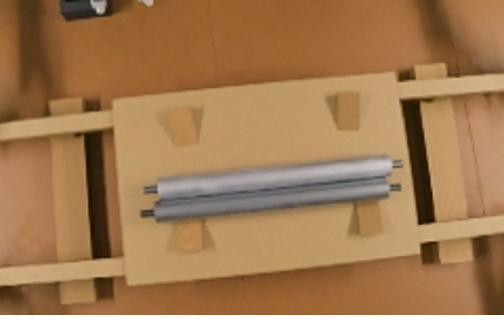

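Request:
move:
  arm1: {"target": [0.8015, 0.1490, 0.8995, 0.282, 0.956, 0.006, -0.075], "speed": 0.03}
  arm8: {"target": [0.8400, -0.1666, 0.9027, -0.079, 0.019, 0.958, 0.275], "speed": 0.03}
  arm4: {"target": [-0.9955, 0.1764, 0.9085, 0.275, 0.955, -0.026, 0.106], "speed": 0.03}
  arm5: {"target": [-0.9480, -0.1365, 0.9137, 0.088, -0.006, 0.959, 0.269], "speed": 0.03}
  cameras: ["cam_high", "arm3_cam_wrist", "arm7_cam_wrist"]

Request:
zoom_image:
  camera: "cam_high"
  region: [340, 170, 580, 320]

Request:
zoom_image:
  camera: "arm7_cam_wrist"
  region: [580, 0, 896, 240]

Request:
zoom_image:
  camera: "arm3_cam_wrist"
  region: [640, 0, 896, 200]

Scene clock: 176.80 s.
Joint torques (N m): arm1=[0.26 -16.56 10.07 2.71 -0.73 -0.13] | arm2=[-2.73 -2.9 8.09 0.31 -0.07 -0.16] | arm3=[0.32 0.03 9.07 0.5 0.28 0.09] | arm4=[0.62 -14.92 10.09 2.89 0.69 0.16] | arm5=[0.44 -14.45 9.06 3.43 -0.35 -0.25] | arm6=[-2.14 -1.9 9.83 0.21 0.02 -0.22] | arm7=[1.38 -2.08 9.16 0.36 0.14 0.1] | arm8=[-1.85 -15.15 10.86 2.02 0.65 0.11]
Heat: arm1: hottest joint3_rad 46 °C; arm2: hottest joint3_rad 35 °C; arm3: hottest joint3_rad 43 °C; arm4: hottest joint3_rad 43 °C; arm5: hottest joint3_rad 38 °C; arm6: hottest joint3_rad 40 °C; arm7: hottest joint3_rad 46 °C; arm8: hottest joint3_rad 46 °C.
move: arm1 off_target; arm4 off_target; arm5 off_target; arm8 off_target
Joint velocities: within noise
arm1.joint_positions: joint1_rad=-0.719 joint2_rad=+1.620 joint3_rad=+0.988 joint4_rad=-0.469 joint5_rad=-0.258 joint6_rad=-0.653 hand_index_mcp=+1.001 hand_index_abd=+0.001 hand_index_pip=-0.900 hand_index_dip=+0.741 hand_middle_mcp=+1.000 hand_middle_abd=-0.001 hand_middle_pip=-0.941 hand_middle_dip=+0.725 hand_ring_mcp=+1.000 hand_ring_abd=-0.001 hand_ring_pip=-0.977 hand_ring_dip=+0.706 hand_thumb_cmc=+0.716 hand_thumb_axl=+0.677 hand_thumb_mcp=+0.224 hand_thumb_ipl=+0.168 hand_current_limit=+0.790 hand_speed=-0.800
arm1.joint_status: not commanded
arm1.hand_state: goal,goal,blocked,blocked,goal,goal,blocked,blocked,goal,goal,blocked,goal,goal,goal,goal,goal
arm1.index_mcp_current_ma: 3
arm1.index_abd_current_ma: 3
arm1.index_pip_current_ma: 492
arm1.index_dip_current_ma: 222
arm1.middle_mcp_current_ma: 2
arm1.middle_abd_current_ma: -3
arm1.middle_pip_current_ma: 292
arm1.middle_dip_current_ma: 144
arm1.ring_mcp_current_ma: 1
arm1.ring_abd_current_ma: -4
arm1.ring_pip_current_ma: 110
arm1.ring_dip_current_ma: 51
arm1.thumb_cmc_current_ma: 10
arm1.thumb_axl_current_ma: -4
arm1.thumb_mcp_current_ma: -14
arm1.thumb_ipl_current_ma: -2
arm1.hand_goal_index_mcp: 1.000
arm1.hand_goal_index_abd: 0.000
arm1.hand_goal_index_pip: -1.000
arm1.hand_goal_index_dip: 0.696
arm1.hand_goal_middle_mcp: 1.000
arm1.hand_goal_middle_abd: 0.000
arm1.hand_goal_middle_pip: -1.000
arm1.hand_goal_middle_dip: 0.696
arm1.hand_goal_ring_mcp: 1.000
arm1.hand_goal_ring_abd: 0.000
arm1.hand_goal_ring_pip: -1.000
arm1.hand_goal_ring_dip: 0.696
arm1.hand_goal_thumb_cmc: 0.714
arm1.hand_goal_thumb_axl: 0.678
arm1.hand_goal_thumb_mcp: 0.226
arm1.hand_goal_thumb_ipl: 0.168
arm1.on_its_own: hand_middle_pip moved -0.041 toward your old target -1.000; hand_ring_pip moved -0.057 toward your old target -1.000
arm1.hand: x=+0.8034 y=+0.1623 z=+0.8646 quat_wxyz=(+0.250, +0.967, -0.011, -0.054) (m; scene frame)
arm1.hand_target: x=+0.8020 y=+0.1499 z=+0.8994 quat_wxyz=(+0.282, +0.956, +0.006, -0.075) (m; scene frame)
arm1.hand_status: off_target (0.037 m and 4.9 deg from the pose sent, 0.033 m and 8.0 deg at the start)
arm2, arm3, arm6, arm7: as last shown
arm4.joint_positions: joint1_rad=+0.414 joint2_rad=+1.269 joint3_rad=+0.750 joint4_rad=-0.548 joint5_rad=+0.038 joint6_rad=+0.443 hand_index_mcp=+1.000 hand_index_abd=+0.001 hand_index_pip=-0.957 hand_index_dip=+0.717 hand_middle_mcp=+1.000 hand_middle_abd=+0.006 hand_middle_pip=-0.888 hand_middle_dip=+0.743 hand_ring_mcp=+1.001 hand_ring_abd=+0.006 hand_ring_pip=-0.788 hand_ring_dip=+0.732 hand_thumb_cmc=+0.718 hand_thumb_axl=+0.677 hand_thumb_mcp=+0.224 hand_thumb_ipl=+0.168 hand_current_limit=+0.790 hand_speed=-0.800
arm4.joint_status: not commanded
arm4.hand_state: goal,goal,blocked,blocked,goal,goal,blocked,blocked,goal,goal,blocked,blocked,goal,goal,goal,goal
arm4.index_mcp_current_ma: 1
arm4.index_abd_current_ma: 4
arm4.index_pip_current_ma: 213
arm4.index_dip_current_ma: 104
arm4.middle_mcp_current_ma: 2
arm4.middle_abd_current_ma: 23
arm4.middle_pip_current_ma: 492
arm4.middle_dip_current_ma: 231
arm4.ring_mcp_current_ma: 3
arm4.ring_abd_current_ma: 24
arm4.ring_pip_current_ma: 492
arm4.ring_dip_current_ma: 176
arm4.thumb_cmc_current_ma: 19
arm4.thumb_axl_current_ma: -4
arm4.thumb_mcp_current_ma: -13
arm4.thumb_ipl_current_ma: -2
arm4.hand_goal_index_mcp: 1.000
arm4.hand_goal_index_abd: 0.000
arm4.hand_goal_index_pip: -1.000
arm4.hand_goal_index_dip: 0.696
arm4.hand_goal_middle_mcp: 1.000
arm4.hand_goal_middle_abd: 0.000
arm4.hand_goal_middle_pip: -1.000
arm4.hand_goal_middle_dip: 0.696
arm4.hand_goal_ring_mcp: 1.000
arm4.hand_goal_ring_abd: 0.000
arm4.hand_goal_ring_pip: -1.000
arm4.hand_goal_ring_dip: 0.696
arm4.hand_goal_thumb_cmc: 0.714
arm4.hand_goal_thumb_axl: 0.678
arm4.hand_goal_thumb_mcp: 0.226
arm4.hand_goal_thumb_ipl: 0.168
arm4.on_its_own: hand_index_pip moved -0.023 toward your old target -1.000
arm4.hand: x=-0.9954 y=+0.1856 z=+0.8726 quat_wxyz=(+0.233, +0.968, -0.009, +0.090) (m; scene frame)
arm4.hand_target: x=-0.9957 y=+0.1771 z=+0.9081 quat_wxyz=(+0.274, +0.955, -0.026, +0.107) (m; scene frame)
arm4.hand_status: off_target (0.037 m and 5.8 deg from the pose sent, 0.028 m and 8.2 deg at the start)
arm5.joint_positions: joint1_rad=-0.439 joint2_rad=+1.512 joint3_rad=+0.784 joint4_rad=-0.368 joint5_rad=-0.041 joint6_rad=-0.385 hand_index_mcp=+1.001 hand_index_abd=-0.001 hand_index_pip=-0.854 hand_index_dip=+0.749 hand_middle_mcp=+1.000 hand_middle_abd=-0.001 hand_middle_pip=-0.919 hand_middle_dip=+0.735 hand_ring_mcp=+1.000 hand_ring_abd=+0.001 hand_ring_pip=-0.974 hand_ring_dip=+0.710 hand_thumb_cmc=+0.715 hand_thumb_axl=+0.677 hand_thumb_mcp=+0.224 hand_thumb_ipl=+0.168 hand_current_limit=+0.790 hand_speed=-0.800
arm5.joint_status: not commanded
arm5.hand_state: goal,goal,blocked,blocked,goal,goal,blocked,blocked,goal,goal,blocked,goal,goal,goal,goal,goal
arm5.index_mcp_current_ma: 0
arm5.index_abd_current_ma: 0
arm5.index_pip_current_ma: 451
arm5.index_dip_current_ma: 95
arm5.middle_mcp_current_ma: 0
arm5.middle_abd_current_ma: 0
arm5.middle_pip_current_ma: 184
arm5.middle_dip_current_ma: 59
arm5.ring_mcp_current_ma: 0
arm5.ring_abd_current_ma: 0
arm5.ring_pip_current_ma: 31
arm5.ring_dip_current_ma: 13
arm5.thumb_cmc_current_ma: 0
arm5.thumb_axl_current_ma: 0
arm5.thumb_mcp_current_ma: -1
arm5.thumb_ipl_current_ma: 0
arm5.hand_goal_index_mcp: 1.000
arm5.hand_goal_index_abd: 0.000
arm5.hand_goal_index_pip: -1.000
arm5.hand_goal_index_dip: 0.696
arm5.hand_goal_middle_mcp: 1.000
arm5.hand_goal_middle_abd: 0.000
arm5.hand_goal_middle_pip: -1.000
arm5.hand_goal_middle_dip: 0.696
arm5.hand_goal_ring_mcp: 1.000
arm5.hand_goal_ring_abd: 0.000
arm5.hand_goal_ring_pip: -1.000
arm5.hand_goal_ring_dip: 0.696
arm5.hand_goal_thumb_cmc: 0.714
arm5.hand_goal_thumb_axl: 0.678
arm5.hand_goal_thumb_mcp: 0.226
arm5.hand_goal_thumb_ipl: 0.168
arm5.hand: x=-0.9478 y=-0.1551 z=+0.8738 quat_wxyz=(+0.072, +0.007, +0.972, +0.222) (m; scene frame)
arm5.hand_target: x=-0.9484 y=-0.1378 z=+0.9137 quat_wxyz=(+0.088, -0.006, +0.959, +0.269) (m; scene frame)
arm5.hand_status: off_target (0.044 m and 6.0 deg from the pose sent, 0.034 m and 8.3 deg at the start)
arm8.joint_positions: joint1_rad=+0.817 joint2_rad=+1.562 joint3_rad=+1.018 joint4_rad=-0.574 joint5_rad=+0.260 joint6_rad=+0.733 hand_index_mcp=+1.000 hand_index_abd=+0.001 hand_index_pip=-0.993 hand_index_dip=+0.699 hand_middle_mcp=+1.000 hand_middle_abd=+0.001 hand_middle_pip=-0.954 hand_middle_dip=+0.722 hand_ring_mcp=+1.001 hand_ring_abd=+0.001 hand_ring_pip=-0.896 hand_ring_dip=+0.740 hand_thumb_cmc=+0.716 hand_thumb_axl=+0.677 hand_thumb_mcp=+0.224 hand_thumb_ipl=+0.168 hand_current_limit=+0.790 hand_speed=-0.800
arm8.joint_status: not commanded
arm8.hand_state: goal,goal,goal,goal,goal,goal,blocked,blocked,goal,goal,blocked,blocked,goal,goal,goal,goal
arm8.index_mcp_current_ma: 0
arm8.index_abd_current_ma: 0
arm8.index_pip_current_ma: 6
arm8.index_dip_current_ma: 2
arm8.middle_mcp_current_ma: 0
arm8.middle_abd_current_ma: 0
arm8.middle_pip_current_ma: 89
arm8.middle_dip_current_ma: 39
arm8.ring_mcp_current_ma: 0
arm8.ring_abd_current_ma: 0
arm8.ring_pip_current_ma: 297
arm8.ring_dip_current_ma: 84
arm8.thumb_cmc_current_ma: 1
arm8.thumb_axl_current_ma: 0
arm8.thumb_mcp_current_ma: -2
arm8.thumb_ipl_current_ma: 0
arm8.hand_goal_index_mcp: 1.000
arm8.hand_goal_index_abd: 0.000
arm8.hand_goal_index_pip: -1.000
arm8.hand_goal_index_dip: 0.696
arm8.hand_goal_middle_mcp: 1.000
arm8.hand_goal_middle_abd: 0.000
arm8.hand_goal_middle_pip: -1.000
arm8.hand_goal_middle_dip: 0.696
arm8.hand_goal_ring_mcp: 1.000
arm8.hand_goal_ring_abd: 0.000
arm8.hand_goal_ring_pip: -1.000
arm8.hand_goal_ring_dip: 0.696
arm8.hand_goal_thumb_cmc: 0.714
arm8.hand_goal_thumb_axl: 0.678
arm8.hand_goal_thumb_mcp: 0.226
arm8.hand_goal_thumb_ipl: 0.168
arm8.hand: x=+0.8429 y=-0.1738 z=+0.8691 quat_wxyz=(-0.053, +0.007, +0.968, +0.245) (m; scene frame)
arm8.hand_target: x=+0.8406 y=-0.1670 z=+0.9023 quat_wxyz=(-0.079, +0.019, +0.958, +0.275) (m; scene frame)
arm8.hand_status: off_target (0.034 m and 4.8 deg from the pose sent, 0.025 m and 7.4 deg at the start)
pictures: arm3_cam_wrist, arm7_cam_wrist, cam_high
Images, in order (width x height): arm3_cam_wrist 896x504, arm7_cam_wrist 896x504, cam_high 896x504.

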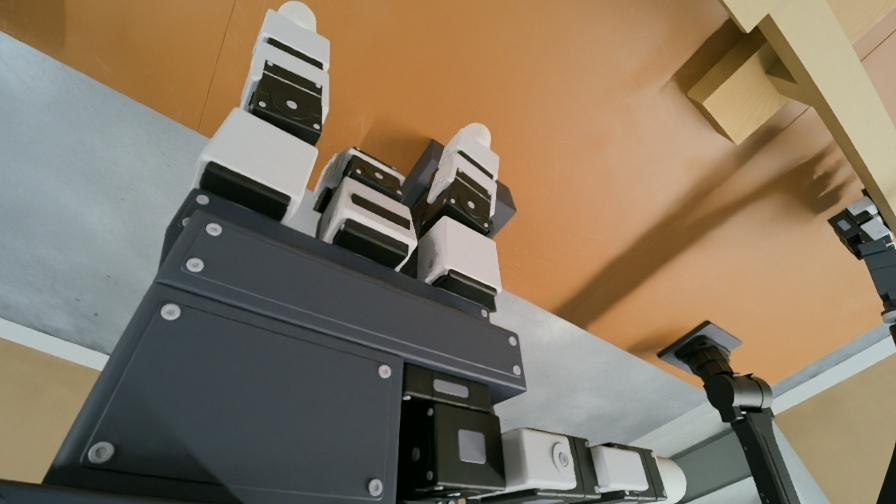

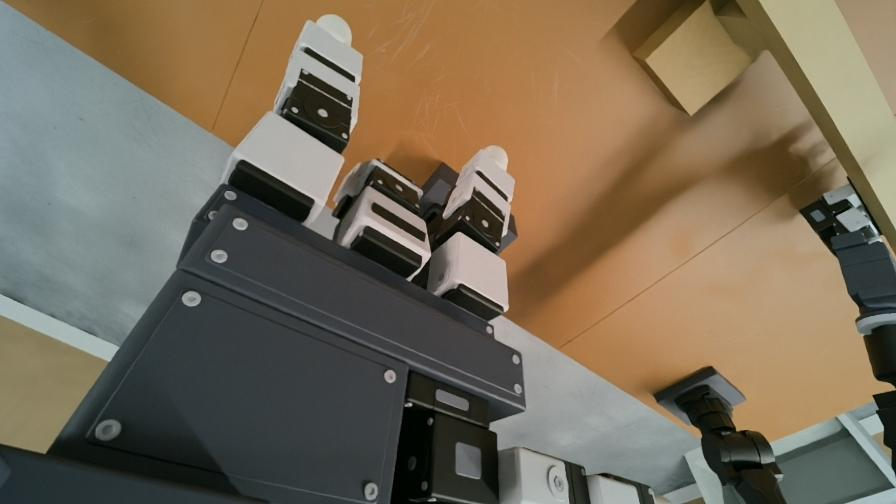

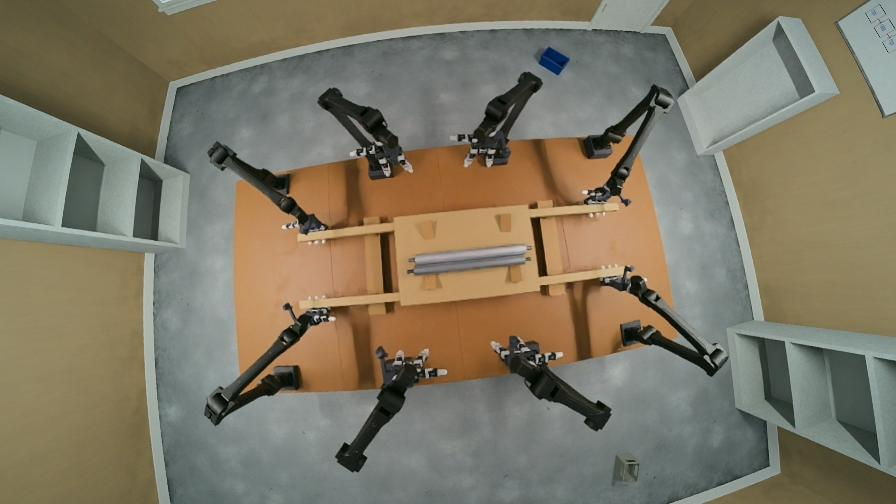

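Scaled by 2.100.

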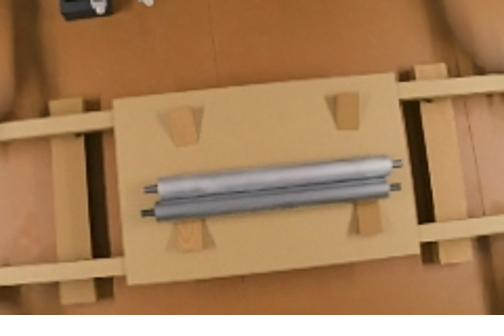

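Scaled by 1.595.

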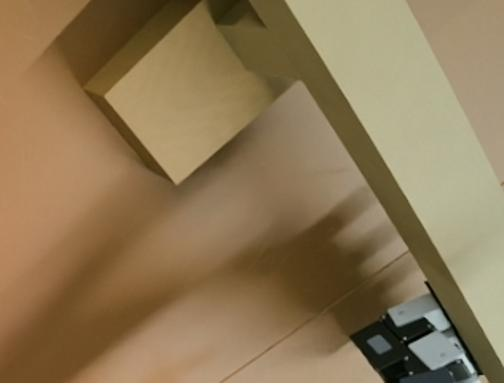

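Scaled by 1.969.

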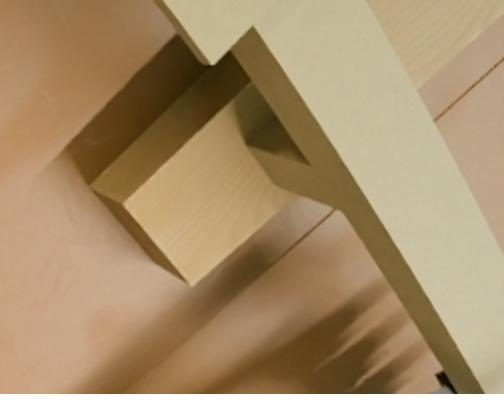

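Request:
move:
  arm1: {"target": [0.8025, 0.1520, 0.8650, 0.282, 0.956, 0.006, -0.075], "speed": 0.03}
  arm8: {"target": [0.8420, -0.1680, 0.8700, -0.079, 0.019, 0.958, 0.275], "speed": 0.03}
  arm4: {"target": [-0.9955, 0.1780, 0.8730, 0.274, 0.955, -0.026, 0.107], "speed": 0.03}
  arm5: {"target": [-0.9480, -0.1400, 0.8760, 0.088, -0.006, 0.959, 0.269], "speed": 0.03}
  cameras: ["cam_high", "arm3_cam_wrist", "arm7_cam_wrist"]

Request:
zoom_image:
  camera: "cam_high"
  region: [340, 170, 580, 320]

Request:
zoom_image:
  camera: "arm7_cam_wrist"
  region: [580, 0, 896, 240]

Request:
zoom_image:
  camera: "arm3_cam_wrist"
  region: [640, 0, 896, 200]

Scene clock: 179.70 s.
Joint torques (N m): arm1=[0.21 -13.51 9.37 2.7 -0.42 -0.15] | arm2=[-2.55 -2.84 8.08 0.28 -0.07 -0.14] | arm3=[0.03 -0.09 9.25 0.58 0.3 0.12] | arm4=[0.73 -10.87 9.18 2.95 0.53 0.09] | arm5=[0.21 -11.05 7.91 3.22 0 -0.27] | arm6=[-2.08 -1.9 9.83 0.21 0.02 -0.22] | arm7=[1.38 -2.08 9.16 0.38 0.13 0.09] | arm8=[-1.9 -11.87 10.22 2.06 0.52 0.09]
Heat: arm1: hottest joint3_rad 46 °C; arm2: hottest joint3_rad 35 °C; arm3: hottest joint3_rad 43 °C; arm4: hottest joint3_rad 43 °C; arm5: hottest joint3_rad 38 °C; arm6: hottest joint3_rad 40 °C; arm7: hottest joint3_rad 46 °C; arm8: hottest joint3_rad 45 °C.
move: arm1 off_target; arm4 off_target; arm5 off_target; arm8 done
Joint velocities: within noise
arm1.joint_positions: joint1_rad=-0.719 joint2_rad=+1.632 joint3_rad=+0.950 joint4_rad=-0.371 joint5_rad=-0.266 joint6_rad=-0.653 hand_index_mcp=+1.000 hand_index_abd=+0.001 hand_index_pip=-0.952 hand_index_dip=+0.718 hand_middle_mcp=+1.000 hand_middle_abd=-0.001 hand_middle_pip=-0.993 hand_middle_dip=+0.699 hand_ring_mcp=+1.000 hand_ring_abd=-0.001 hand_ring_pip=-0.992 hand_ring_dip=+0.699 hand_thumb_cmc=+0.716 hand_thumb_axl=+0.677 hand_thumb_mcp=+0.224 hand_thumb_ipl=+0.168 hand_current_limit=+0.790 hand_speed=-0.800
arm1.joint_status: not commanded
arm1.hand_state: goal,goal,blocked,blocked,goal,goal,goal,goal,goal,goal,goal,goal,goal,goal,goal,goal
arm1.index_mcp_current_ma: 2
arm1.index_abd_current_ma: 2
arm1.index_pip_current_ma: 237
arm1.index_dip_current_ma: 109
arm1.middle_mcp_current_ma: 1
arm1.middle_abd_current_ma: -3
arm1.middle_pip_current_ma: 34
arm1.middle_dip_current_ma: 15
arm1.ring_mcp_current_ma: 1
arm1.ring_abd_current_ma: -4
arm1.ring_pip_current_ma: 36
arm1.ring_dip_current_ma: 15
arm1.thumb_cmc_current_ma: 10
arm1.thumb_axl_current_ma: -4
arm1.thumb_mcp_current_ma: -14
arm1.thumb_ipl_current_ma: -2
arm1.hand_goal_index_mcp: 1.000
arm1.hand_goal_index_abd: 0.000
arm1.hand_goal_index_pip: -1.000
arm1.hand_goal_index_dip: 0.696
arm1.hand_goal_middle_mcp: 1.000
arm1.hand_goal_middle_abd: 0.000
arm1.hand_goal_middle_pip: -1.000
arm1.hand_goal_middle_dip: 0.696
arm1.hand_goal_ring_mcp: 1.000
arm1.hand_goal_ring_abd: 0.000
arm1.hand_goal_ring_pip: -1.000
arm1.hand_goal_ring_dip: 0.696
arm1.hand_goal_thumb_cmc: 0.714
arm1.hand_goal_thumb_axl: 0.678
arm1.hand_goal_thumb_mcp: 0.226
arm1.hand_goal_thumb_ipl: 0.168
arm1.on_its_own: hand_middle_pip moved -0.052 to your old target -1.000
arm1.hand: x=+0.8039 y=+0.1609 z=+0.8582 quat_wxyz=(+0.270, +0.960, -0.007, -0.066) (m; scene frame)
arm1.hand_target: x=+0.8026 y=+0.1524 z=+0.8650 quat_wxyz=(+0.282, +0.957, +0.006, -0.075) (m; scene frame)
arm1.hand_status: off_target (0.011 m and 2.3 deg from the pose sent, 0.010 m and 4.9 deg at the start)
arm2, arm3, arm6, arm7: as last shown
arm4.joint_positions: joint1_rad=+0.414 joint2_rad=+1.276 joint3_rad=+0.699 joint4_rad=-0.434 joint5_rad=+0.041 joint6_rad=+0.452 hand_index_mcp=+1.000 hand_index_abd=+0.001 hand_index_pip=-0.991 hand_index_dip=+0.700 hand_middle_mcp=+1.000 hand_middle_abd=+0.005 hand_middle_pip=-0.969 hand_middle_dip=+0.712 hand_ring_mcp=+1.001 hand_ring_abd=+0.006 hand_ring_pip=-0.884 hand_ring_dip=+0.732 hand_thumb_cmc=+0.718 hand_thumb_axl=+0.677 hand_thumb_mcp=+0.224 hand_thumb_ipl=+0.168 hand_current_limit=+0.790 hand_speed=-0.800
arm4.joint_status: not commanded
arm4.hand_state: goal,goal,goal,goal,goal,goal,blocked,goal,goal,goal,blocked,blocked,goal,goal,goal,goal
arm4.index_mcp_current_ma: 1
arm4.index_abd_current_ma: 4
arm4.index_pip_current_ma: 43
arm4.index_dip_current_ma: 19
arm4.middle_mcp_current_ma: 1
arm4.middle_abd_current_ma: 21
arm4.middle_pip_current_ma: 149
arm4.middle_dip_current_ma: 78
arm4.ring_mcp_current_ma: 3
arm4.ring_abd_current_ma: 23
arm4.ring_pip_current_ma: 492
arm4.ring_dip_current_ma: 176
arm4.thumb_cmc_current_ma: 19
arm4.thumb_axl_current_ma: -4
arm4.thumb_mcp_current_ma: -13
arm4.thumb_ipl_current_ma: -2
arm4.hand_goal_index_mcp: 1.000
arm4.hand_goal_index_abd: 0.000
arm4.hand_goal_index_pip: -1.000
arm4.hand_goal_index_dip: 0.696
arm4.hand_goal_middle_mcp: 1.000
arm4.hand_goal_middle_abd: 0.000
arm4.hand_goal_middle_pip: -1.000
arm4.hand_goal_middle_dip: 0.696
arm4.hand_goal_ring_mcp: 1.000
arm4.hand_goal_ring_abd: 0.000
arm4.hand_goal_ring_pip: -1.000
arm4.hand_goal_ring_dip: 0.696
arm4.hand_goal_thumb_cmc: 0.714
arm4.hand_goal_thumb_axl: 0.678
arm4.hand_goal_thumb_mcp: 0.226
arm4.hand_goal_thumb_ipl: 0.168
arm4.on_its_own: hand_index_pip moved -0.034 to your old target -1.000
arm4.hand: x=-0.9959 y=+0.1848 z=+0.8640 quat_wxyz=(+0.257, +0.961, -0.013, +0.101) (m; scene frame)
arm4.hand_target: x=-0.9955 y=+0.1782 z=+0.8731 quat_wxyz=(+0.274, +0.955, -0.026, +0.107) (m; scene frame)
arm4.hand_status: off_target (0.011 m and 2.6 deg from the pose sent, 0.008 m and 5.7 deg at the start)
arm5.joint_positions: joint1_rad=-0.439 joint2_rad=+1.543 joint3_rad=+0.749 joint4_rad=-0.240 joint5_rad=-0.051 joint6_rad=-0.385 hand_index_mcp=+1.000 hand_index_abd=-0.001 hand_index_pip=-0.951 hand_index_dip=+0.711 hand_middle_mcp=+1.000 hand_middle_abd=-0.001 hand_middle_pip=-0.993 hand_middle_dip=+0.699 hand_ring_mcp=+1.000 hand_ring_abd=+0.001 hand_ring_pip=-0.993 hand_ring_dip=+0.700 hand_thumb_cmc=+0.716 hand_thumb_axl=+0.677 hand_thumb_mcp=+0.224 hand_thumb_ipl=+0.168 hand_current_limit=+0.790 hand_speed=-0.800
arm5.joint_status: not commanded
arm5.hand_state: goal,goal,blocked,goal,goal,goal,goal,goal,goal,goal,goal,goal,goal,goal,goal,goal
arm5.index_mcp_current_ma: 0
arm5.index_abd_current_ma: 0
arm5.index_pip_current_ma: 84
arm5.index_dip_current_ma: 14
arm5.middle_mcp_current_ma: 0
arm5.middle_abd_current_ma: 0
arm5.middle_pip_current_ma: 4
arm5.middle_dip_current_ma: 1
arm5.ring_mcp_current_ma: 0
arm5.ring_abd_current_ma: 0
arm5.ring_pip_current_ma: 4
arm5.ring_dip_current_ma: 2
arm5.thumb_cmc_current_ma: 1
arm5.thumb_axl_current_ma: 0
arm5.thumb_mcp_current_ma: -1
arm5.thumb_ipl_current_ma: 0
arm5.hand_goal_index_mcp: 1.000
arm5.hand_goal_index_abd: 0.000
arm5.hand_goal_index_pip: -1.000
arm5.hand_goal_index_dip: 0.696
arm5.hand_goal_middle_mcp: 1.000
arm5.hand_goal_middle_abd: 0.000
arm5.hand_goal_middle_pip: -1.000
arm5.hand_goal_middle_dip: 0.696
arm5.hand_goal_ring_mcp: 1.000
arm5.hand_goal_ring_abd: 0.000
arm5.hand_goal_ring_pip: -1.000
arm5.hand_goal_ring_dip: 0.696
arm5.hand_goal_thumb_cmc: 0.714
arm5.hand_goal_thumb_axl: 0.678
arm5.hand_goal_thumb_mcp: 0.226
arm5.hand_goal_thumb_ipl: 0.168
arm5.hand: x=-0.9474 y=-0.1499 z=+0.8661 quat_wxyz=(+0.080, +0.005, +0.965, +0.251) (m; scene frame)
arm5.hand_target: x=-0.9481 y=-0.1403 z=+0.8761 quat_wxyz=(+0.088, -0.006, +0.959, +0.269) (m; scene frame)
arm5.hand_status: off_target (0.014 m and 2.6 deg from the pose sent, 0.015 m and 6.0 deg at the start)
arm8.joint_positions: joint1_rad=+0.817 joint2_rad=+1.562 joint3_rad=+0.975 joint4_rad=-0.482 joint5_rad=+0.263 joint6_rad=+0.733 hand_index_mcp=+1.000 hand_index_abd=+0.001 hand_index_pip=-0.993 hand_index_dip=+0.699 hand_middle_mcp=+1.000 hand_middle_abd=+0.001 hand_middle_pip=-0.993 hand_middle_dip=+0.700 hand_ring_mcp=+1.000 hand_ring_abd=+0.001 hand_ring_pip=-0.930 hand_ring_dip=+0.726 hand_thumb_cmc=+0.716 hand_thumb_axl=+0.677 hand_thumb_mcp=+0.224 hand_thumb_ipl=+0.168 hand_current_limit=+0.790 hand_speed=-0.800
arm8.joint_status: not commanded
arm8.hand_state: goal,goal,goal,goal,goal,goal,goal,goal,goal,goal,blocked,blocked,goal,goal,goal,goal
arm8.index_mcp_current_ma: 0
arm8.index_abd_current_ma: 0
arm8.index_pip_current_ma: 6
arm8.index_dip_current_ma: 2
arm8.middle_mcp_current_ma: 0
arm8.middle_abd_current_ma: 0
arm8.middle_pip_current_ma: 6
arm8.middle_dip_current_ma: 2
arm8.ring_mcp_current_ma: 0
arm8.ring_abd_current_ma: 0
arm8.ring_pip_current_ma: 167
arm8.ring_dip_current_ma: 49
arm8.thumb_cmc_current_ma: 1
arm8.thumb_axl_current_ma: 0
arm8.thumb_mcp_current_ma: -2
arm8.thumb_ipl_current_ma: 0
arm8.hand_goal_index_mcp: 1.000
arm8.hand_goal_index_abd: 0.000
arm8.hand_goal_index_pip: -1.000
arm8.hand_goal_index_dip: 0.696
arm8.hand_goal_middle_mcp: 1.000
arm8.hand_goal_middle_abd: 0.000
arm8.hand_goal_middle_pip: -1.000
arm8.hand_goal_middle_dip: 0.696
arm8.hand_goal_ring_mcp: 1.000
arm8.hand_goal_ring_abd: 0.000
arm8.hand_goal_ring_pip: -1.000
arm8.hand_goal_ring_dip: 0.696
arm8.hand_goal_thumb_cmc: 0.714
arm8.hand_goal_thumb_axl: 0.678
arm8.hand_goal_thumb_mcp: 0.226
arm8.hand_goal_thumb_ipl: 0.168
arm8.hand: x=+0.8434 y=-0.1735 z=+0.8631 quat_wxyz=(-0.069, +0.010, +0.962, +0.264) (m; scene frame)
arm8.hand_target: x=+0.8422 y=-0.1681 z=+0.8700 quat_wxyz=(-0.079, +0.019, +0.958, +0.275) (m; scene frame)
arm8.hand_status: done (0.009 m and 2.0 deg from the pose sent, 0.006 m and 4.8 deg at the start)
pictures: arm3_cam_wrist, arm7_cam_wrist, cam_high
Images, in order (width x height): arm3_cam_wrist 896x504, arm7_cam_wrist 896x504, cam_high 896x504.

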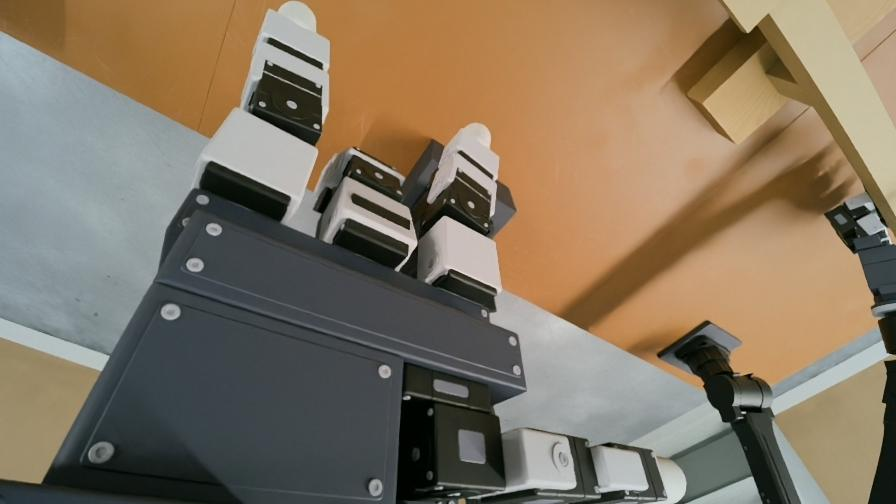

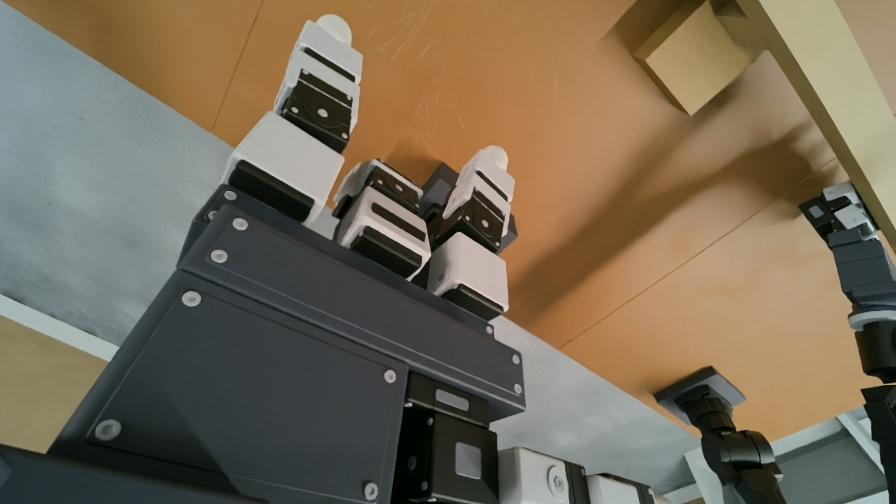

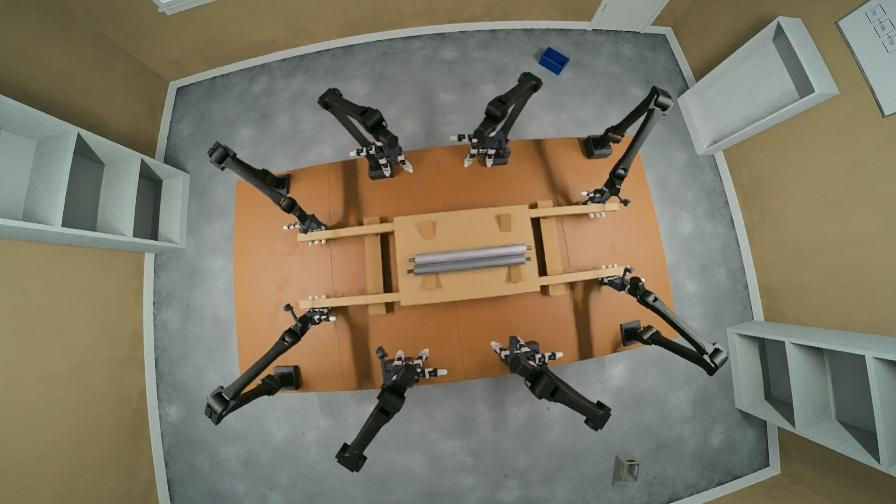

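Scaled by 2.100.

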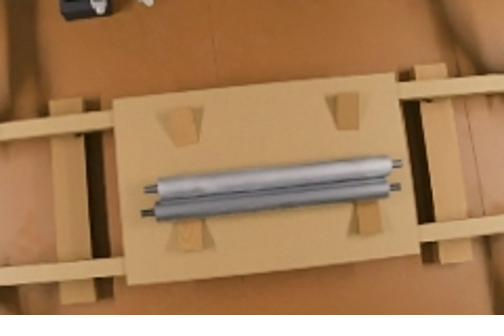

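Scaled by 1.595.

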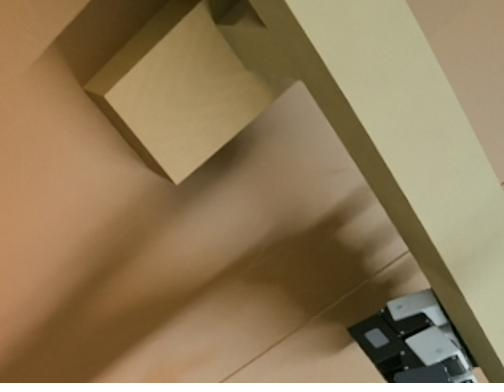

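Scaled by 1.969.

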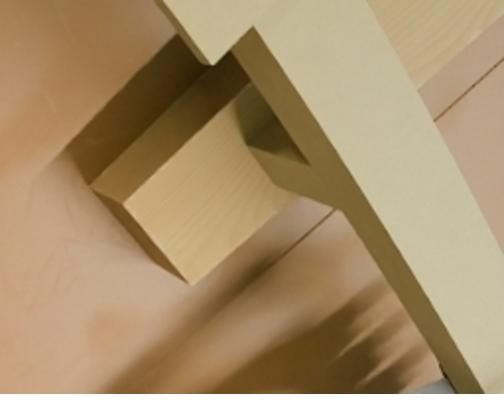

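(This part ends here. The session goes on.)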